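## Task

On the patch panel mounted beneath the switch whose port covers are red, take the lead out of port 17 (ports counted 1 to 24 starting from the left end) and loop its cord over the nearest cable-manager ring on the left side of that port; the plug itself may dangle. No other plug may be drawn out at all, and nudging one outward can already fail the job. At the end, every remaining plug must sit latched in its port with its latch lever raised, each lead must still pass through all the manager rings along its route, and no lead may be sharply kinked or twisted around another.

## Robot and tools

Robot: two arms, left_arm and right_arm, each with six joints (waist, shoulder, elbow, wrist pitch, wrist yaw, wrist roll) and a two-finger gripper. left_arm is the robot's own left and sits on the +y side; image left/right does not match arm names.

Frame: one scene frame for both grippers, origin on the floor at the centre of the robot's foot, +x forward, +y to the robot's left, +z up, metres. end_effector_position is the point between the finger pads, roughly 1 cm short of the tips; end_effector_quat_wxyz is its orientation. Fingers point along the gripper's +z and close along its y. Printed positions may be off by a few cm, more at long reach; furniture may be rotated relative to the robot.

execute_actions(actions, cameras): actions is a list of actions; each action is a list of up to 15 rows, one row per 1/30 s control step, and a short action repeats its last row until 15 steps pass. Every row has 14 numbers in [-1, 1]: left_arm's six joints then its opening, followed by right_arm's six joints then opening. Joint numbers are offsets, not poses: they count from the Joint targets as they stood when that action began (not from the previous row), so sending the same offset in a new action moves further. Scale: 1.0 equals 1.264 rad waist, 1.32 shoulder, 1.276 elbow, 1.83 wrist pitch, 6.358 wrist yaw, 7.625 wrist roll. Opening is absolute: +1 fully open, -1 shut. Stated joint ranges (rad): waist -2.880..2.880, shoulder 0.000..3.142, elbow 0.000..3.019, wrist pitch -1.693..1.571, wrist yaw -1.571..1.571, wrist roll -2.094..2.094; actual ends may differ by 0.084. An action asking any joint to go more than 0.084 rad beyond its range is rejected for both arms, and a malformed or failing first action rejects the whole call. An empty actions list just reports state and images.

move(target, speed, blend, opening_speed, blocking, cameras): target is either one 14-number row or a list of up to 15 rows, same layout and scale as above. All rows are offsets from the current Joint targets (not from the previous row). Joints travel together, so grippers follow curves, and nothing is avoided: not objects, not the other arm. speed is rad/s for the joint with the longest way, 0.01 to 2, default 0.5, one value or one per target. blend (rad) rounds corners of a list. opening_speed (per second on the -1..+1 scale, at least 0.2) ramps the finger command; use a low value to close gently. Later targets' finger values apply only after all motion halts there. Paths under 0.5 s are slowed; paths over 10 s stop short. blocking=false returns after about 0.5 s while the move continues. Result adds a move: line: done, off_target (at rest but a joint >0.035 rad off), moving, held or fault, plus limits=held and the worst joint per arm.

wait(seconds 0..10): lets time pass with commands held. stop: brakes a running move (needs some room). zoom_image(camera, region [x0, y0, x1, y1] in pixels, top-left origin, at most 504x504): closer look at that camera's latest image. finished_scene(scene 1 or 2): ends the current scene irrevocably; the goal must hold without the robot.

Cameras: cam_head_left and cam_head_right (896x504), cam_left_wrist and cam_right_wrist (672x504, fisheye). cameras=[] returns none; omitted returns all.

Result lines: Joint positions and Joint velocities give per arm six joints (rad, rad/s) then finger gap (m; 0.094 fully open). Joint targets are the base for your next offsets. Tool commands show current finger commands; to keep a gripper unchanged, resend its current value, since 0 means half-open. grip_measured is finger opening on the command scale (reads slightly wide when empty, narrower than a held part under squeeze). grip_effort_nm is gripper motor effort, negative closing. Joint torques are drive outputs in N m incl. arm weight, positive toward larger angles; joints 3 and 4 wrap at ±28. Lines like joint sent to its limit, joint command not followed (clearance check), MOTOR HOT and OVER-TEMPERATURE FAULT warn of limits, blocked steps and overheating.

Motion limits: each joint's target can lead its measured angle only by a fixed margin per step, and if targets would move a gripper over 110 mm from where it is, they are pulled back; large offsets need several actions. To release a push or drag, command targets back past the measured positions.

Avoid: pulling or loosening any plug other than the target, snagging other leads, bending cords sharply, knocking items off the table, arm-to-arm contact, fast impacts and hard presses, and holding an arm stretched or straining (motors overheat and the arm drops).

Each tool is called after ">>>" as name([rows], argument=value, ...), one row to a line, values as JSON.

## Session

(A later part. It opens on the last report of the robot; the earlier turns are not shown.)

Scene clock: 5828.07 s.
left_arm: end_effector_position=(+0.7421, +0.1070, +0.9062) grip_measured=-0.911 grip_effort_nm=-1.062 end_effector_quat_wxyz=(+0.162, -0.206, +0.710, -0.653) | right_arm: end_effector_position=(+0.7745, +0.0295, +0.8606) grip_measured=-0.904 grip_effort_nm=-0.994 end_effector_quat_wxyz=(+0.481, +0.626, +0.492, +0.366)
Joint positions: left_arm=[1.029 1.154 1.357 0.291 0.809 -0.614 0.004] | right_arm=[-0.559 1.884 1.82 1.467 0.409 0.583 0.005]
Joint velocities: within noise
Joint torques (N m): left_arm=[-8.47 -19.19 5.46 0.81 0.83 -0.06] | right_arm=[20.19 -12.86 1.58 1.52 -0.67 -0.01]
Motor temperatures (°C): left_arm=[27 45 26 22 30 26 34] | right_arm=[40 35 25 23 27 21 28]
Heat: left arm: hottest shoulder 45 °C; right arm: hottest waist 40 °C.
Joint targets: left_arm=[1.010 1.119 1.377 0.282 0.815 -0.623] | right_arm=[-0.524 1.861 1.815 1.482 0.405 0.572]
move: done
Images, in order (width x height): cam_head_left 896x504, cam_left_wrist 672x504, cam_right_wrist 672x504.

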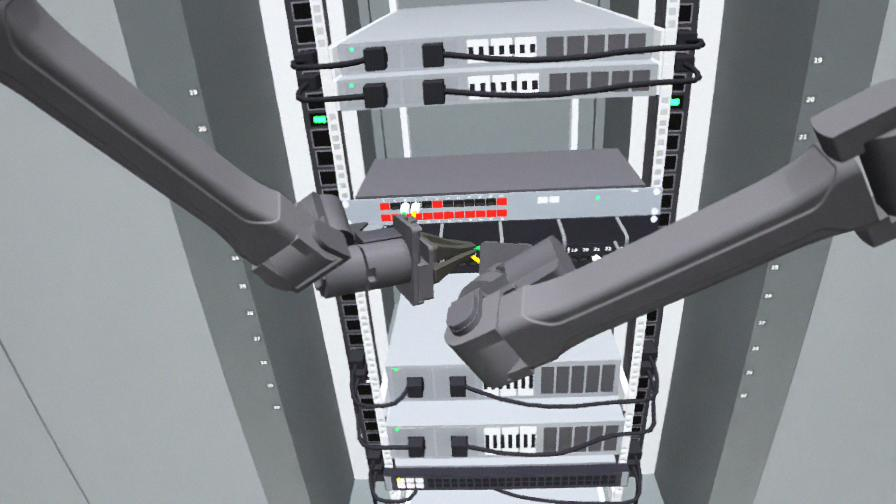

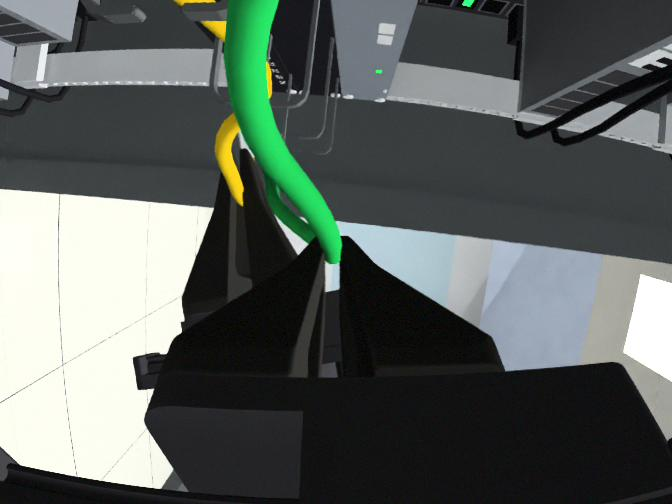

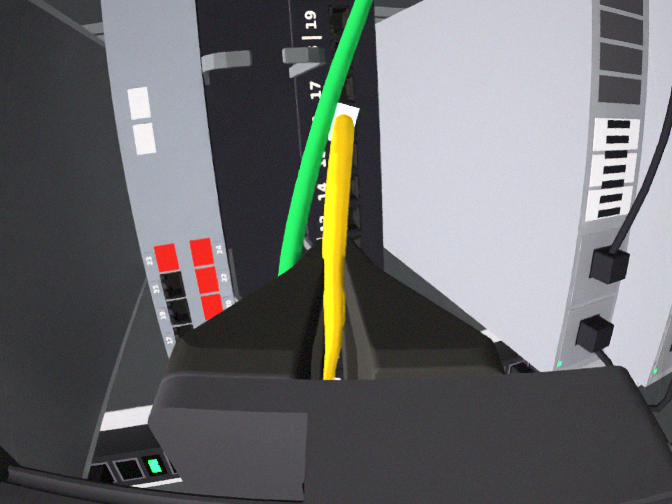

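>>> move(target=[0,0,0,0,0,0,-0.97,0.022,-0.0279,-0.0359,0.0049,0,-0.0026,-0.97], speed=0.1)

>>> zoom_image(camera="cam_left_wrist", region=[150, 0, 390, 270])

>>> zoom_image(camera="cam_right_wrist", region=[180, 0, 430, 280])

Scene clock: 5842.40 s.
left_arm: end_effector_position=(+0.7436, +0.1069, +0.9103) grip_measured=-0.911 grip_effort_nm=-1.062 end_effector_quat_wxyz=(+0.163, -0.206, +0.708, -0.655) | right_arm: end_effector_position=(+0.7711, +0.0299, +0.8739) grip_measured=-0.904 grip_effort_nm=-0.994 end_effector_quat_wxyz=(+0.476, +0.624, +0.499, +0.368)
Joint positions: left_arm=[1.024 1.15 1.357 0.29 0.809 -0.615 0.004] | right_arm=[-0.539 1.854 1.774 1.473 0.411 0.565 0.005]
Joint velocities: within noise
Joint torques (N m): left_arm=[-8.12 -18.84 5.45 0.8 0.85 -0.04] | right_arm=[20.31 -12.81 1.66 1.74 -0.76 -0.04]
Motor temperatures (°C): left_arm=[27 42 26 22 30 26 34] | right_arm=[40 35 25 23 27 21 28]
Heat: left arm: hottest shoulder 42 °C; right arm: hottest waist 40 °C.
Joint targets: left_arm=[1.010 1.119 1.377 0.282 0.815 -0.622] | right_arm=[-0.497 1.825 1.769 1.492 0.405 0.552]
move: off_target (right_arm); right_arm: the waist is farthest, 0.043 rad from its target

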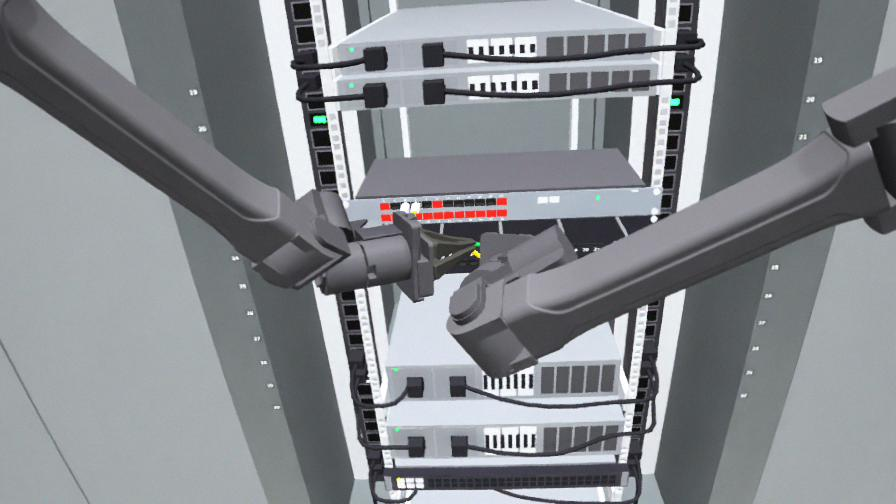

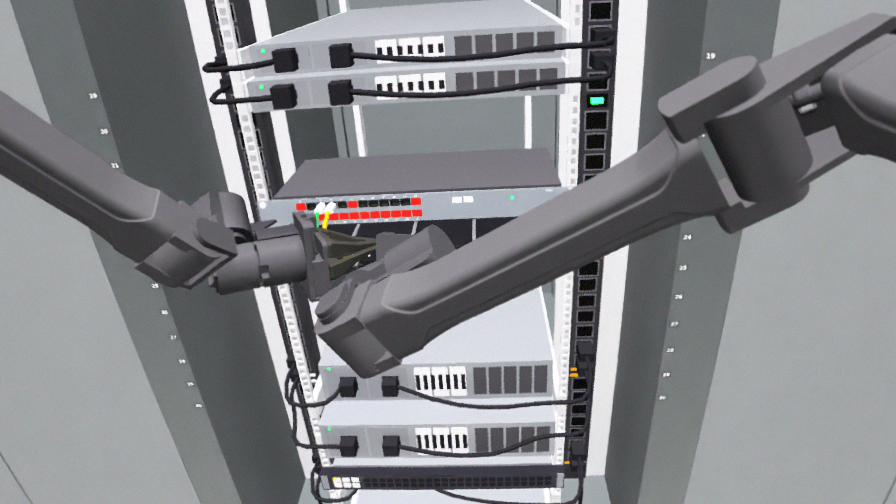

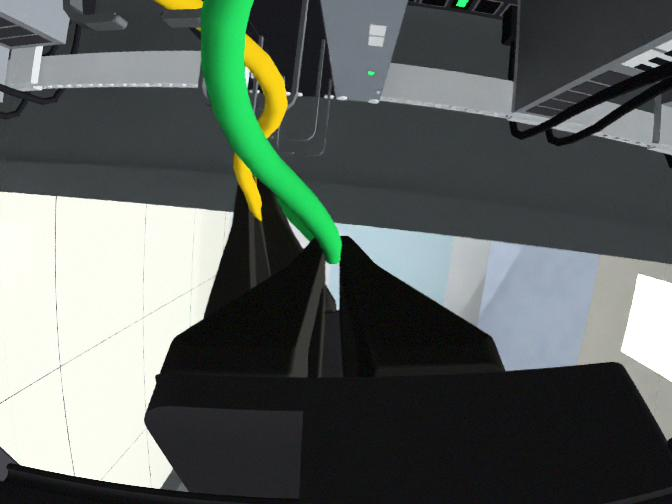

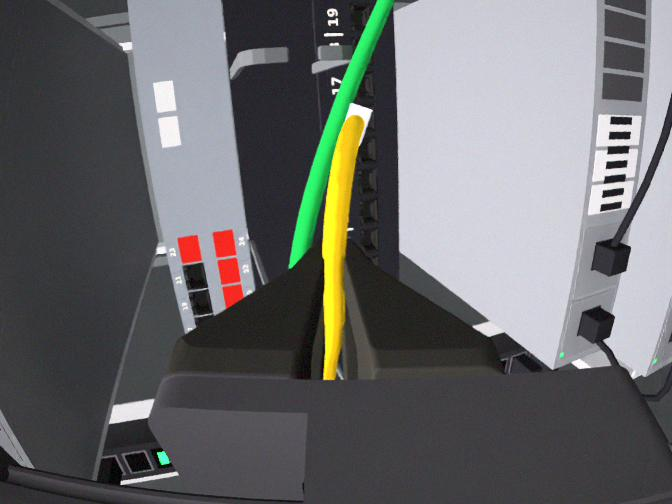

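Scaled by 1.867 from the camera's 672x504 image, which has a finer 960x720 frame.

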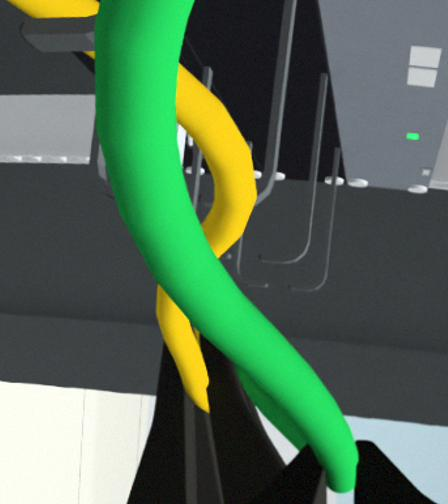

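Scaled by 1.800 from the camera's 672x504 image, which has a finer 960x720 frame.

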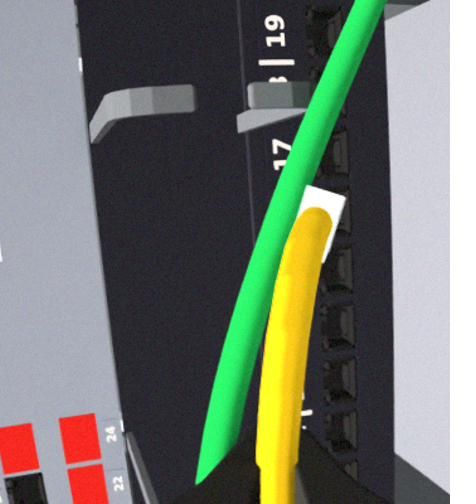

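>>> move(target=[0,0,0,0,0,0,-0.97,-0.0823,-0.0848,-0.1199,-0.1131,-0.0256,0.0127,-0.97], speed=0.1)

>>> zoom_image(camera="cam_left_wrist", region=[150, 0, 390, 270])

>>> zoom_image(camera="cam_right_wrist", region=[180, 0, 430, 280])

Scene clock: 5892.07 s.
left_arm: end_effector_position=(+0.7445, +0.1068, +0.9113) grip_measured=-0.911 grip_effort_nm=-1.057 end_effector_quat_wxyz=(+0.163, -0.206, +0.708, -0.656) | right_arm: end_effector_position=(+0.7716, +0.0331, +0.8690) grip_measured=-0.904 grip_effort_nm=-0.994 end_effector_quat_wxyz=(+0.426, +0.562, +0.562, +0.433)
Joint positions: left_arm=[1.022 1.149 1.359 0.288 0.808 -0.615 0.004] | right_arm=[-0.586 1.736 1.623 1.294 0.25 0.634 0.004]
Joint velocities: within noise
Joint torques (N m): left_arm=[-8 -18.67 5.35 0.85 0.86 -0.04] | right_arm=[14.45 -13.45 1.36 0.55 -0.82 0.24]
Motor temperatures (°C): left_arm=[27 42 28 22 30 26 34] | right_arm=[40 34 25 23 27 21 28]
Heat: left arm: hottest shoulder 42 °C; right arm: hottest waist 40 °C.
Joint targets: left_arm=[1.010 1.119 1.377 0.282 0.815 -0.622] | right_arm=[-0.601 1.713 1.616 1.285 0.242 0.649]
move: done

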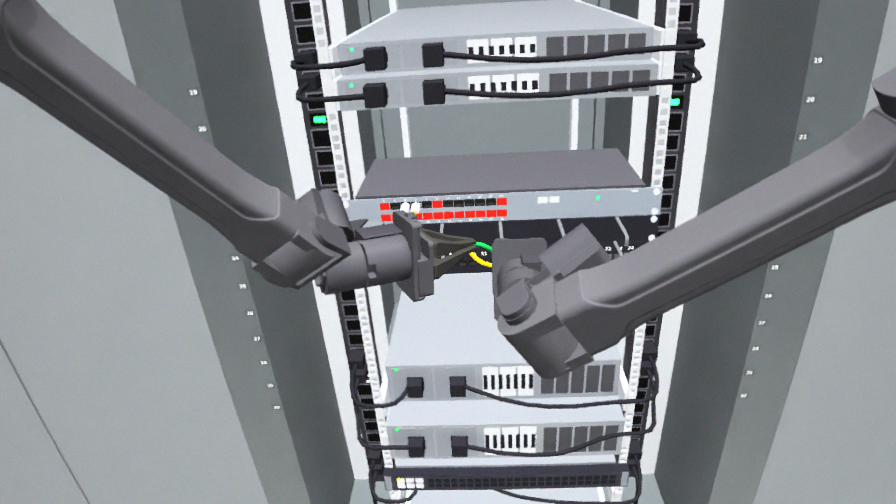

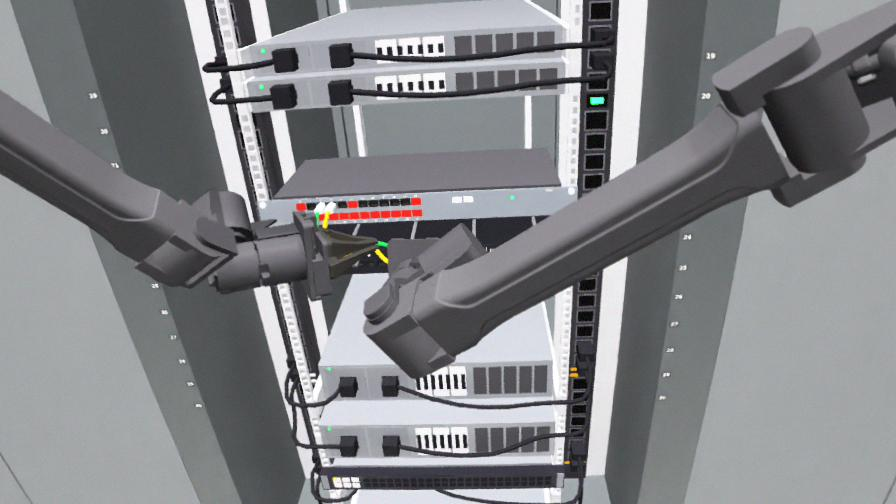

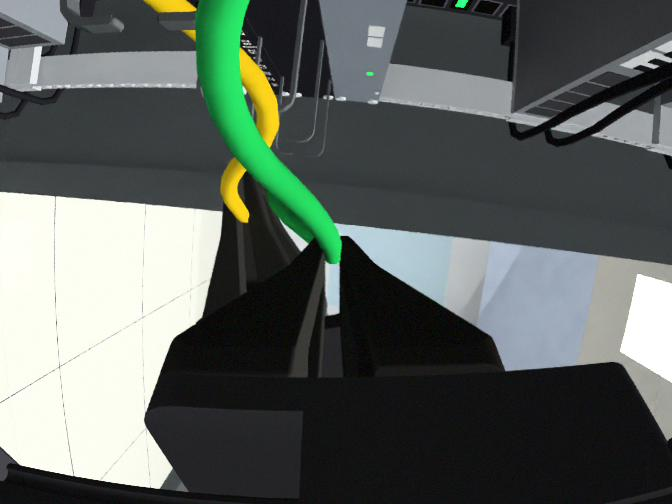

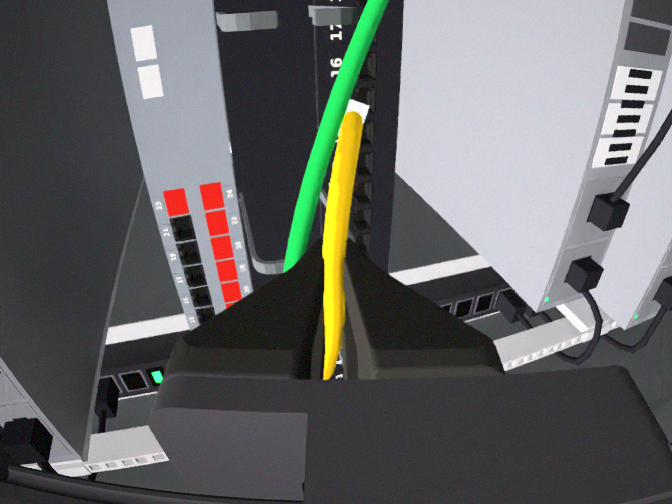

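Scaled by 1.867 from the camera's 672x504 image, which has a finer 960x720 frame.

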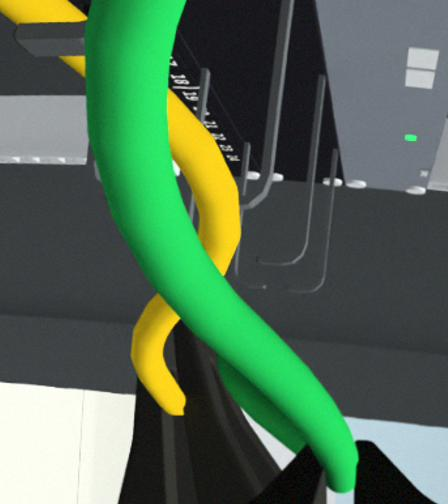

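Scaled by 1.800 from the camera's 672x504 image, which has a finer 960x720 frame.

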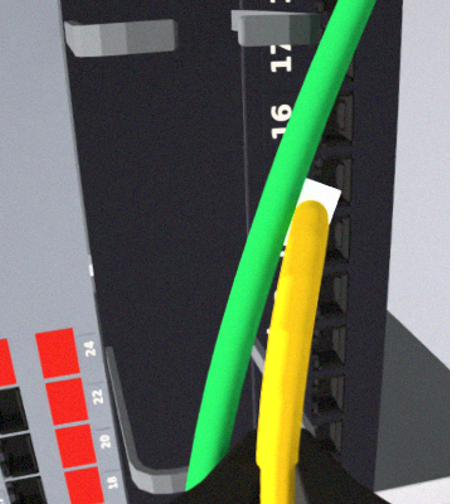

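>>> move(target=[0,0,0,0,0,0,-0.97,0.0419,-0.0098,0.0337,-0.0197,0,0,-0.97], speed=0.08)

>>> zoom_image(camera="cam_left_wrist", region=[150, 0, 390, 270])

>>> zoom_image(camera="cam_right_wrist", region=[180, 0, 430, 280])

Scene clock: 5920.27 s.
left_arm: end_effector_position=(+0.7444, +0.1068, +0.9113) grip_measured=-0.911 grip_effort_nm=-1.057 end_effector_quat_wxyz=(+0.162, -0.206, +0.708, -0.656) | right_arm: end_effector_position=(+0.7788, +0.0337, +0.8704) grip_measured=-0.904 grip_effort_nm=-0.994 end_effector_quat_wxyz=(+0.419, +0.560, +0.567, +0.434)
Joint positions: left_arm=[1.022 1.149 1.359 0.287 0.808 -0.615 0.004] | right_arm=[-0.584 1.727 1.633 1.257 0.25 0.636 0.004]
Joint velocities: within noise
Joint torques (N m): left_arm=[-8.12 -18.9 5.34 0.9 0.86 -0.03] | right_arm=[18.43 -13.22 4.18 0.7 -0.8 0.24]
Motor temperatures (°C): left_arm=[27 40 28 22 30 26 34] | right_arm=[39 34 25 23 28 21 28]
Heat: left arm: hottest shoulder 40 °C; right arm: hottest waist 39 °C.
Joint targets: left_arm=[1.010 1.119 1.377 0.282 0.815 -0.622] | right_arm=[-0.548 1.700 1.659 1.249 0.242 0.649]
move: off_target (right_arm); right_arm: the waist is farthest, 0.036 rad from its target

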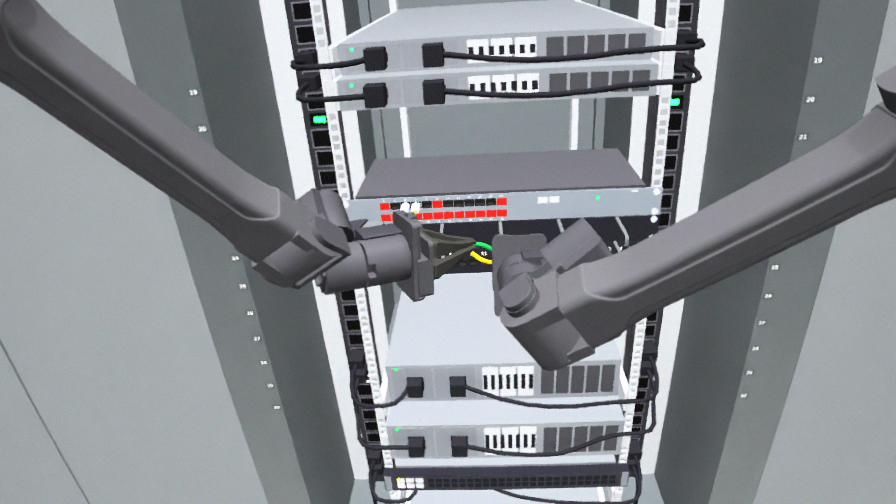

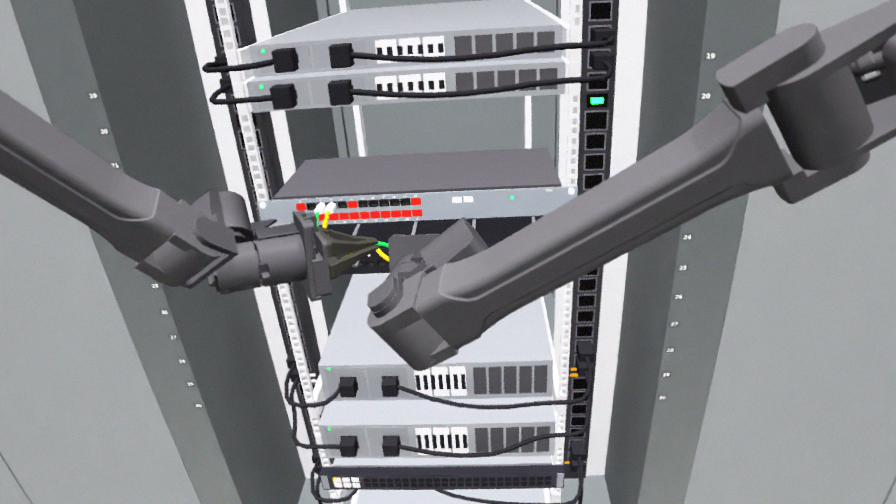

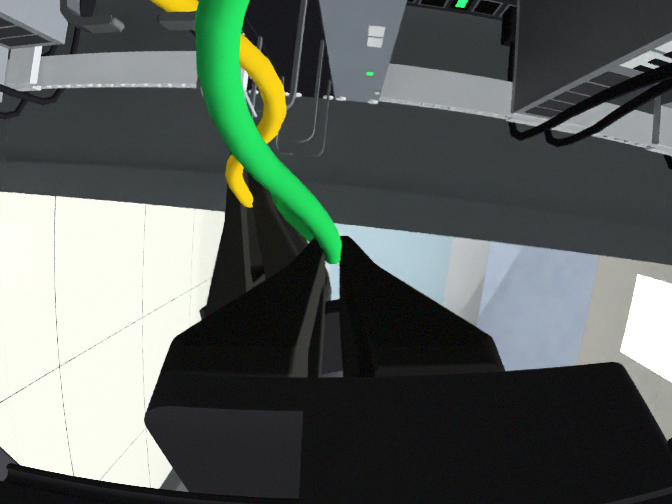

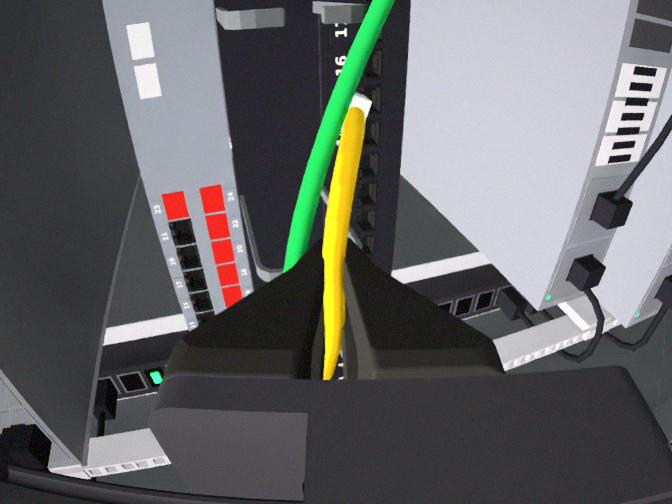

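Scaled by 1.867 from the camera's 672x504 image, which has a finer 960x720 frame.

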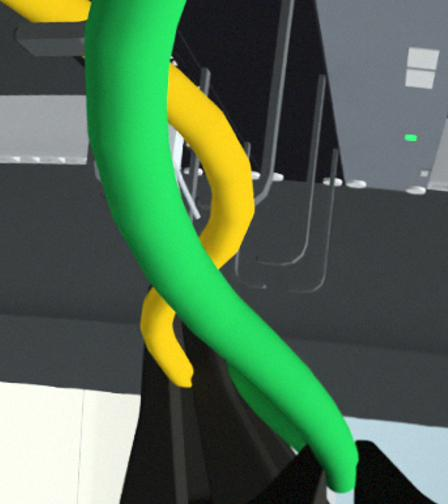

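Scaled by 1.800 from the camera's 672x504 image, which has a finer 960x720 frame.

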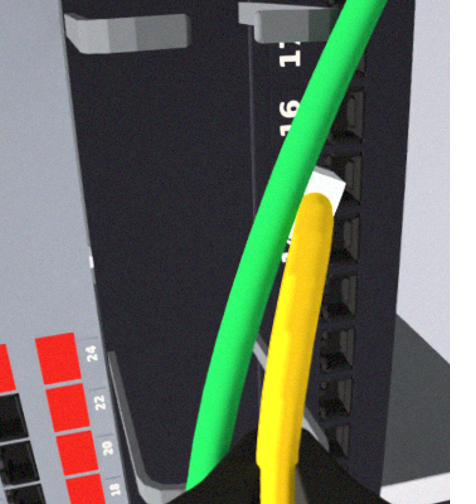

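>>> move(target=[0,0,0,0,0,0,-0.97,0.0095,-0.0045,0.0392,-0.0302,0,0,-0.97], speed=0.08)

>>> zoom_image(camera="cam_left_wrist", region=[150, 0, 390, 270])

>>> zoom_image(camera="cam_right_wrist", region=[180, 0, 430, 280])

Scene clock: 5933.37 s.
left_arm: end_effector_position=(+0.7444, +0.1066, +0.9114) grip_measured=-0.911 grip_effort_nm=-1.057 end_effector_quat_wxyz=(+0.162, -0.206, +0.708, -0.656) | right_arm: end_effector_position=(+0.7912, +0.0376, +0.8701) grip_measured=-0.904 grip_effort_nm=-0.999 end_effector_quat_wxyz=(+0.411, +0.559, +0.574, +0.435)
Joint positions: left_arm=[1.022 1.149 1.359 0.287 0.808 -0.616 0.004] | right_arm=[-0.581 1.727 1.669 1.199 0.251 0.637 0.004]
Joint velocities: within noise
Joint torques (N m): left_arm=[-8 -18.78 5.39 0.9 0.86 -0.04] | right_arm=[18.84 -14.21 5.41 0.72 -0.86 0.21]
Motor temperatures (°C): left_arm=[27 40 29 22 31 26 34] | right_arm=[39 34 25 23 28 21 28]
Heat: left arm: hottest shoulder 40 °C; right arm: hottest waist 39 °C.
Joint targets: left_arm=[1.010 1.119 1.377 0.282 0.815 -0.623] | right_arm=[-0.536 1.694 1.709 1.193 0.242 0.649]
move: off_target (right_arm); right_arm: the waist is farthest, 0.045 rad from its target

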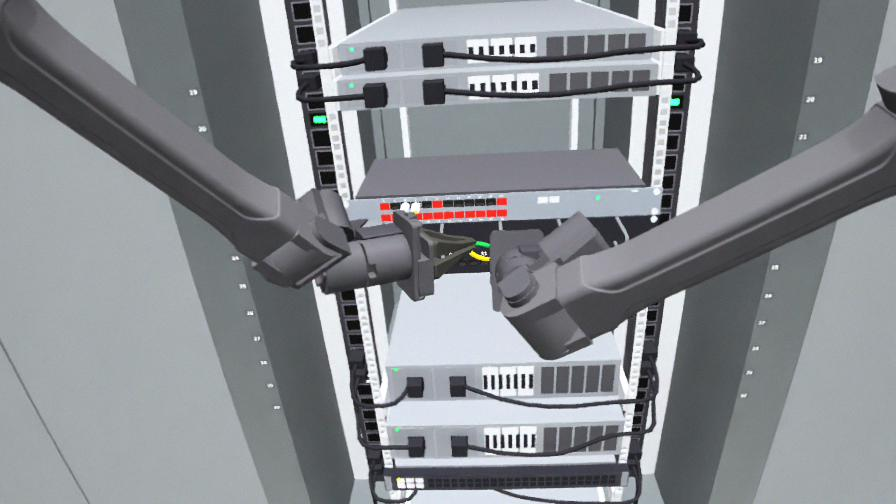

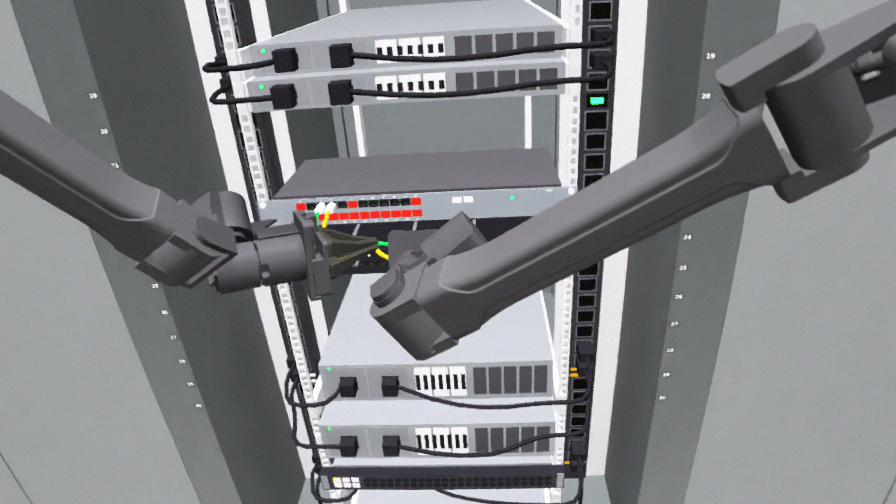

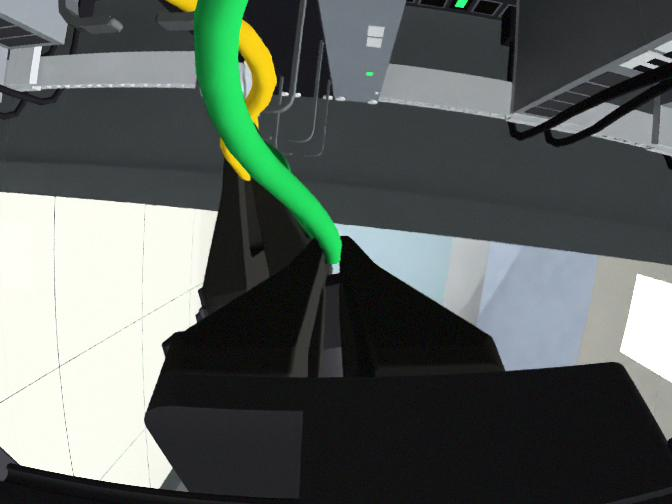

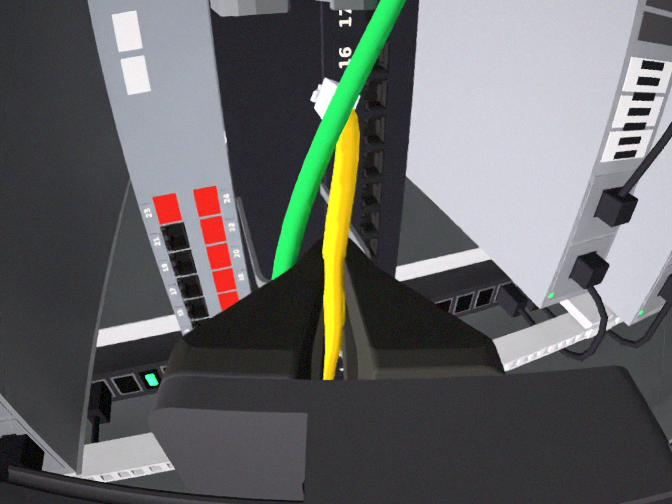

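Scaled by 1.867 from the camera's 672x504 image, which has a finer 960x720 frame.

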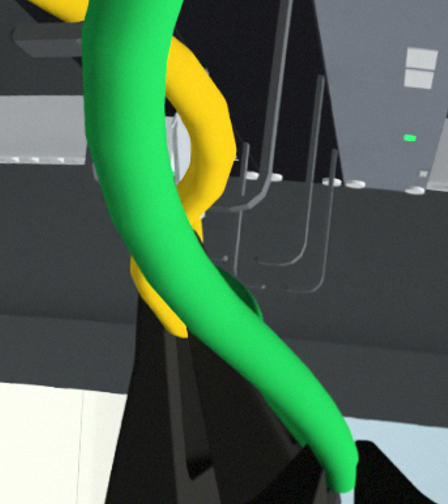

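Scaled by 1.800 from the camera's 672x504 image, which has a finer 960x720 frame.

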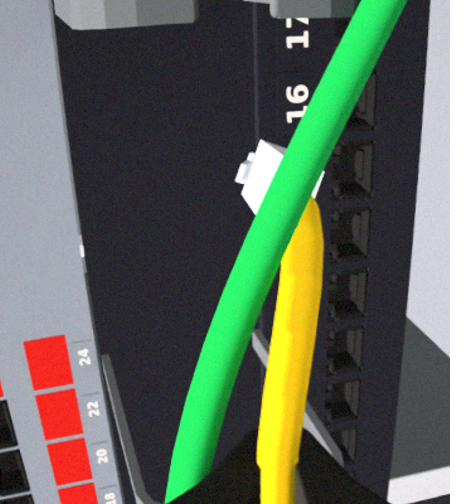

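>>> move(target=[0,0,0,0,0,0,-0.97,0,-0.0145,0.0157,-0.0137,0,0,-0.97], speed=0.08)

>>> zoom_image(camera="cam_left_wrist", region=[150, 0, 390, 270])

>>> zoom_image(camera="cam_right_wrist", region=[180, 0, 430, 280])

Scene clock: 5948.80 s.
left_arm: end_effector_position=(+0.7459, +0.1064, +0.9128) grip_measured=-0.911 grip_effort_nm=-1.062 end_effector_quat_wxyz=(+0.164, -0.206, +0.707, -0.657) | right_arm: end_effector_position=(+0.7971, +0.0380, +0.8700) grip_measured=-0.904 grip_effort_nm=-0.999 end_effector_quat_wxyz=(+0.407, +0.558, +0.578, +0.435)
Joint positions: left_arm=[1.02 1.149 1.362 0.287 0.808 -0.616 0.004] | right_arm=[-0.581 1.725 1.684 1.172 0.252 0.637 0.004]
Joint velocities: within noise
Joint torques (N m): left_arm=[-7.77 -18.73 5.18 0.95 0.87 -0.04] | right_arm=[19.19 -15.91 5.91 0.83 -0.88 0.23]
Motor temperatures (°C): left_arm=[27 40 28 22 31 26 34] | right_arm=[39 34 26 23 28 21 28]
Heat: left arm: hottest shoulder 40 °C; right arm: hottest waist 39 °C.
Joint targets: left_arm=[1.010 1.119 1.377 0.282 0.815 -0.623] | right_arm=[-0.536 1.675 1.729 1.168 0.242 0.649]
move: off_target (right_arm); right_arm: the shoulder is farthest, 0.050 rad from its target

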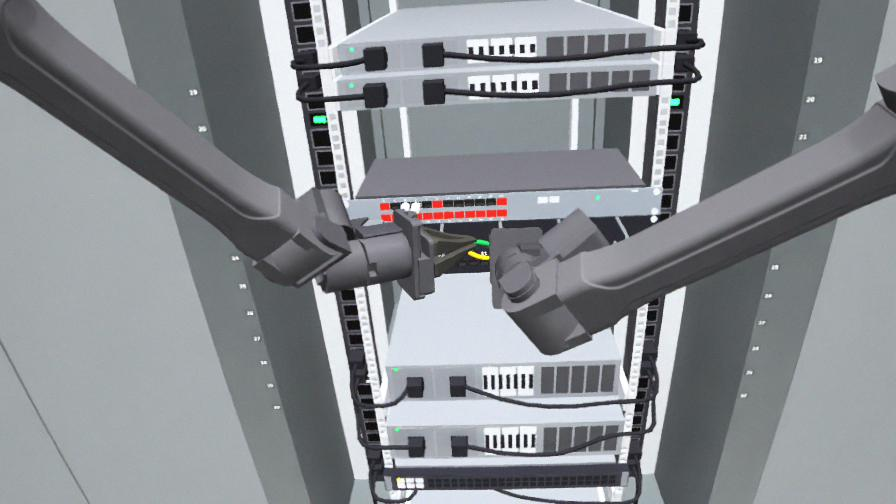

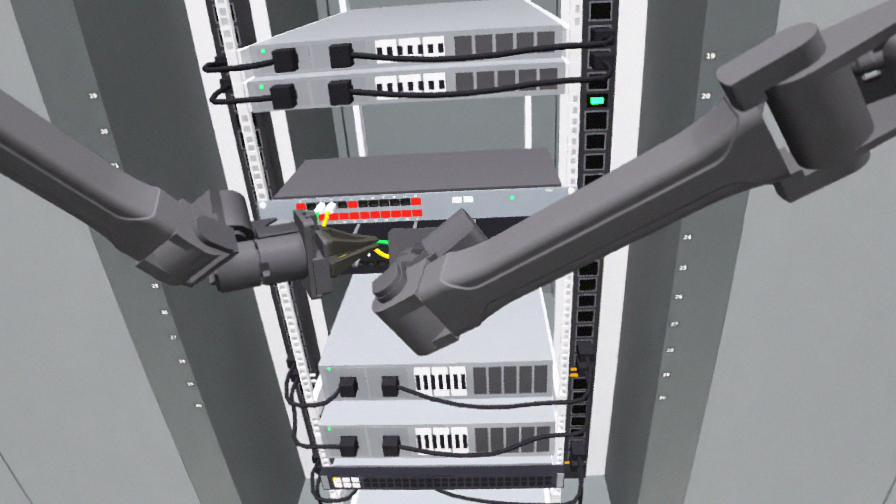

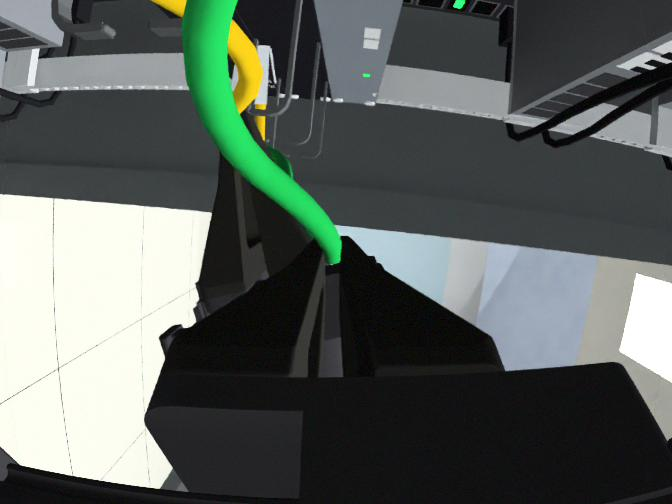

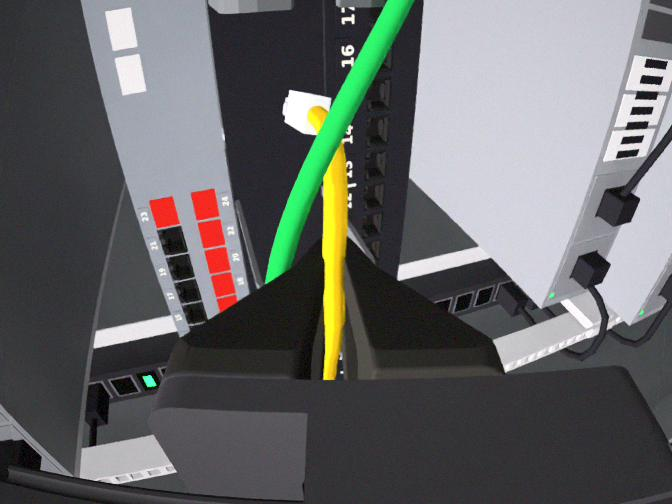

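Scaled by 1.867 from the camera's 672x504 image, which has a finer 960x720 frame.

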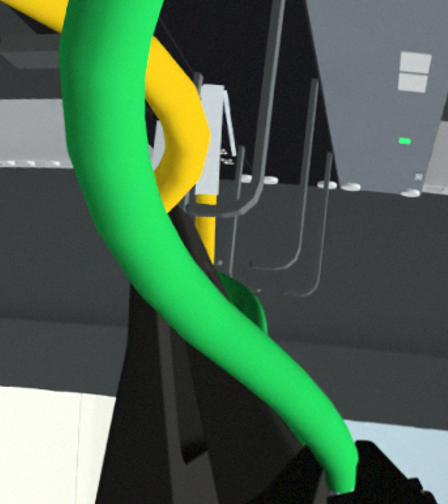

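Scaled by 1.800 from the camera's 672x504 image, which has a finer 960x720 frame.

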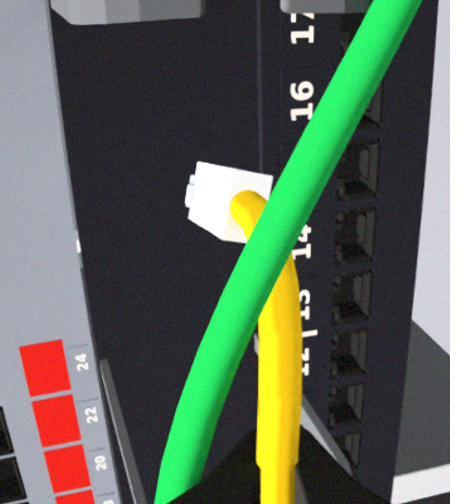

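>>> move(target=[0.057,0.0568,0.0556,-0.0227,0,0,-0.97,0,0,0,0,0,0,-0.97], speed=0.1)

>>> zoom_image(camera="cam_left_wrist", region=[150, 0, 390, 270])

>>> zoom_image(camera="cam_right_wrist", region=[180, 0, 430, 280])

Scene clock: 5978.80 s.
left_arm: end_effector_position=(+0.7594, +0.1144, +0.9047) grip_measured=-0.911 grip_effort_nm=-1.057 end_effector_quat_wxyz=(+0.161, -0.205, +0.712, -0.652) | right_arm: end_effector_position=(+0.7993, +0.0374, +0.8714) grip_measured=-0.905 grip_effort_nm=-0.989 end_effector_quat_wxyz=(+0.407, +0.559, +0.577, +0.435)
Joint positions: left_arm=[1.044 1.167 1.415 0.247 0.818 -0.617 0.004] | right_arm=[-0.58 1.723 1.688 1.167 0.254 0.637 0.004]
Joint velocities: within noise
Joint torques (N m): left_arm=[-3.6 -15.09 6.78 0.87 0.48 -0.01] | right_arm=[19.31 -15.85 5.64 1.02 -0.94 0.21]
Motor temperatures (°C): left_arm=[27 40 28 22 31 26 34] | right_arm=[39 36 27 23 28 21 28]
Heat: left arm: hottest shoulder 40 °C; right arm: hottest waist 39 °C.
Joint targets: left_arm=[1.082 1.194 1.448 0.241 0.815 -0.622] | right_arm=[-0.536 1.675 1.729 1.168 0.242 0.649]
move: off_target (left_arm, right_arm); left_arm: the waist is farthest, 0.038 rad from its target; right_arm: the shoulder is farthest, 0.048 rad from its target

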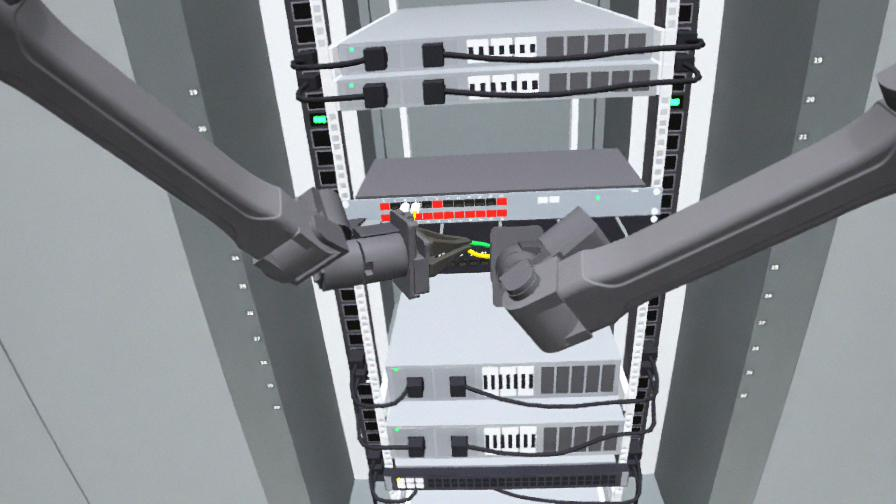

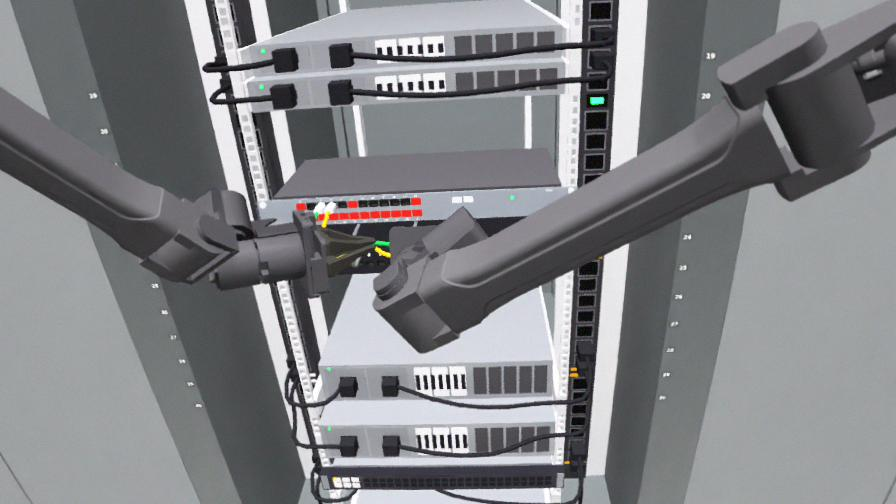

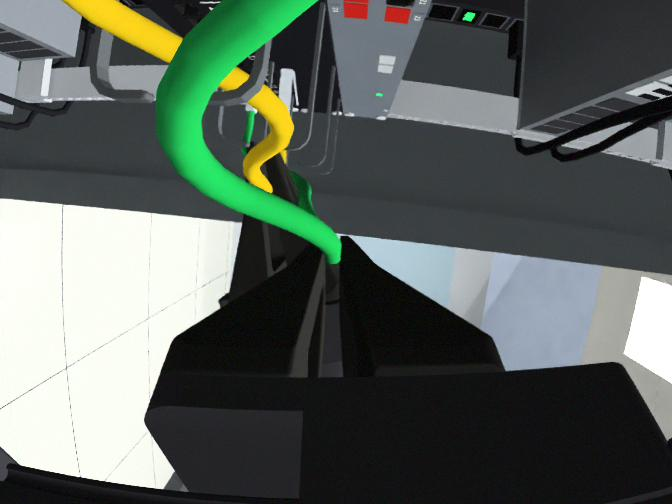

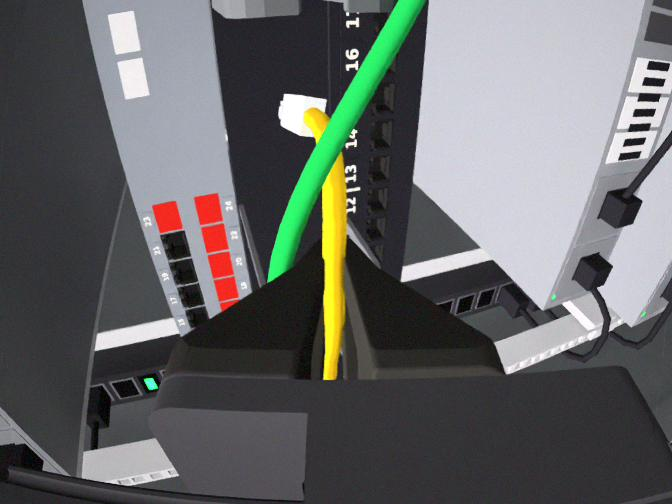

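Scaled by 1.867 from the camera's 672x504 image, which has a finer 960x720 frame.

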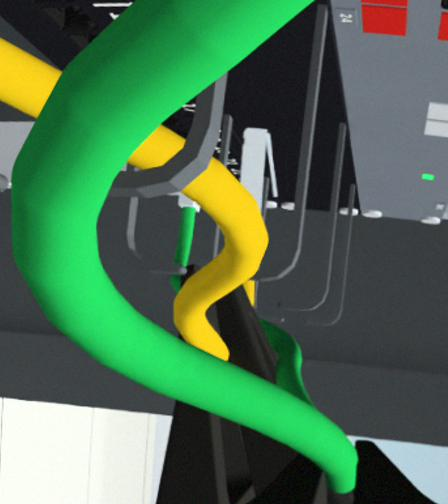

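Scaled by 1.800 from the camera's 672x504 image, which has a finer 960x720 frame.

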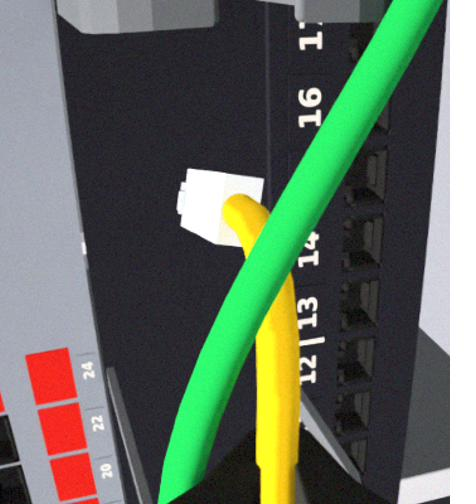

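>>> zoom_image(camera="cam_left_wrist", region=[200, 60, 340, 220])

>>> zoom_image(camera="cam_right_wrist", region=[240, 170, 420, 320])

Scaled by 3.150 from the camera's 672x504 image, which has a finer 960x720 frame.

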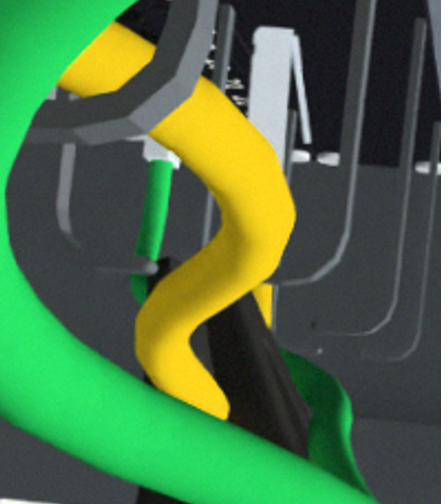

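Scaled by 2.800 from the camera's 672x504 image, which has a finer 960x720 frame.

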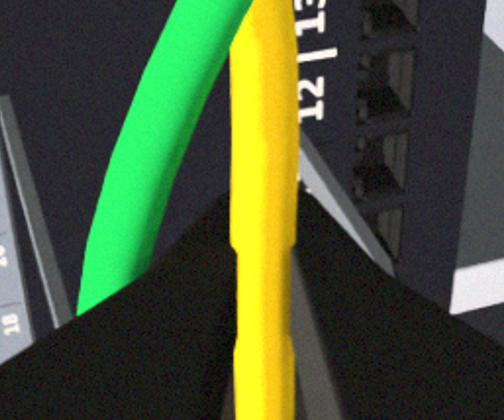

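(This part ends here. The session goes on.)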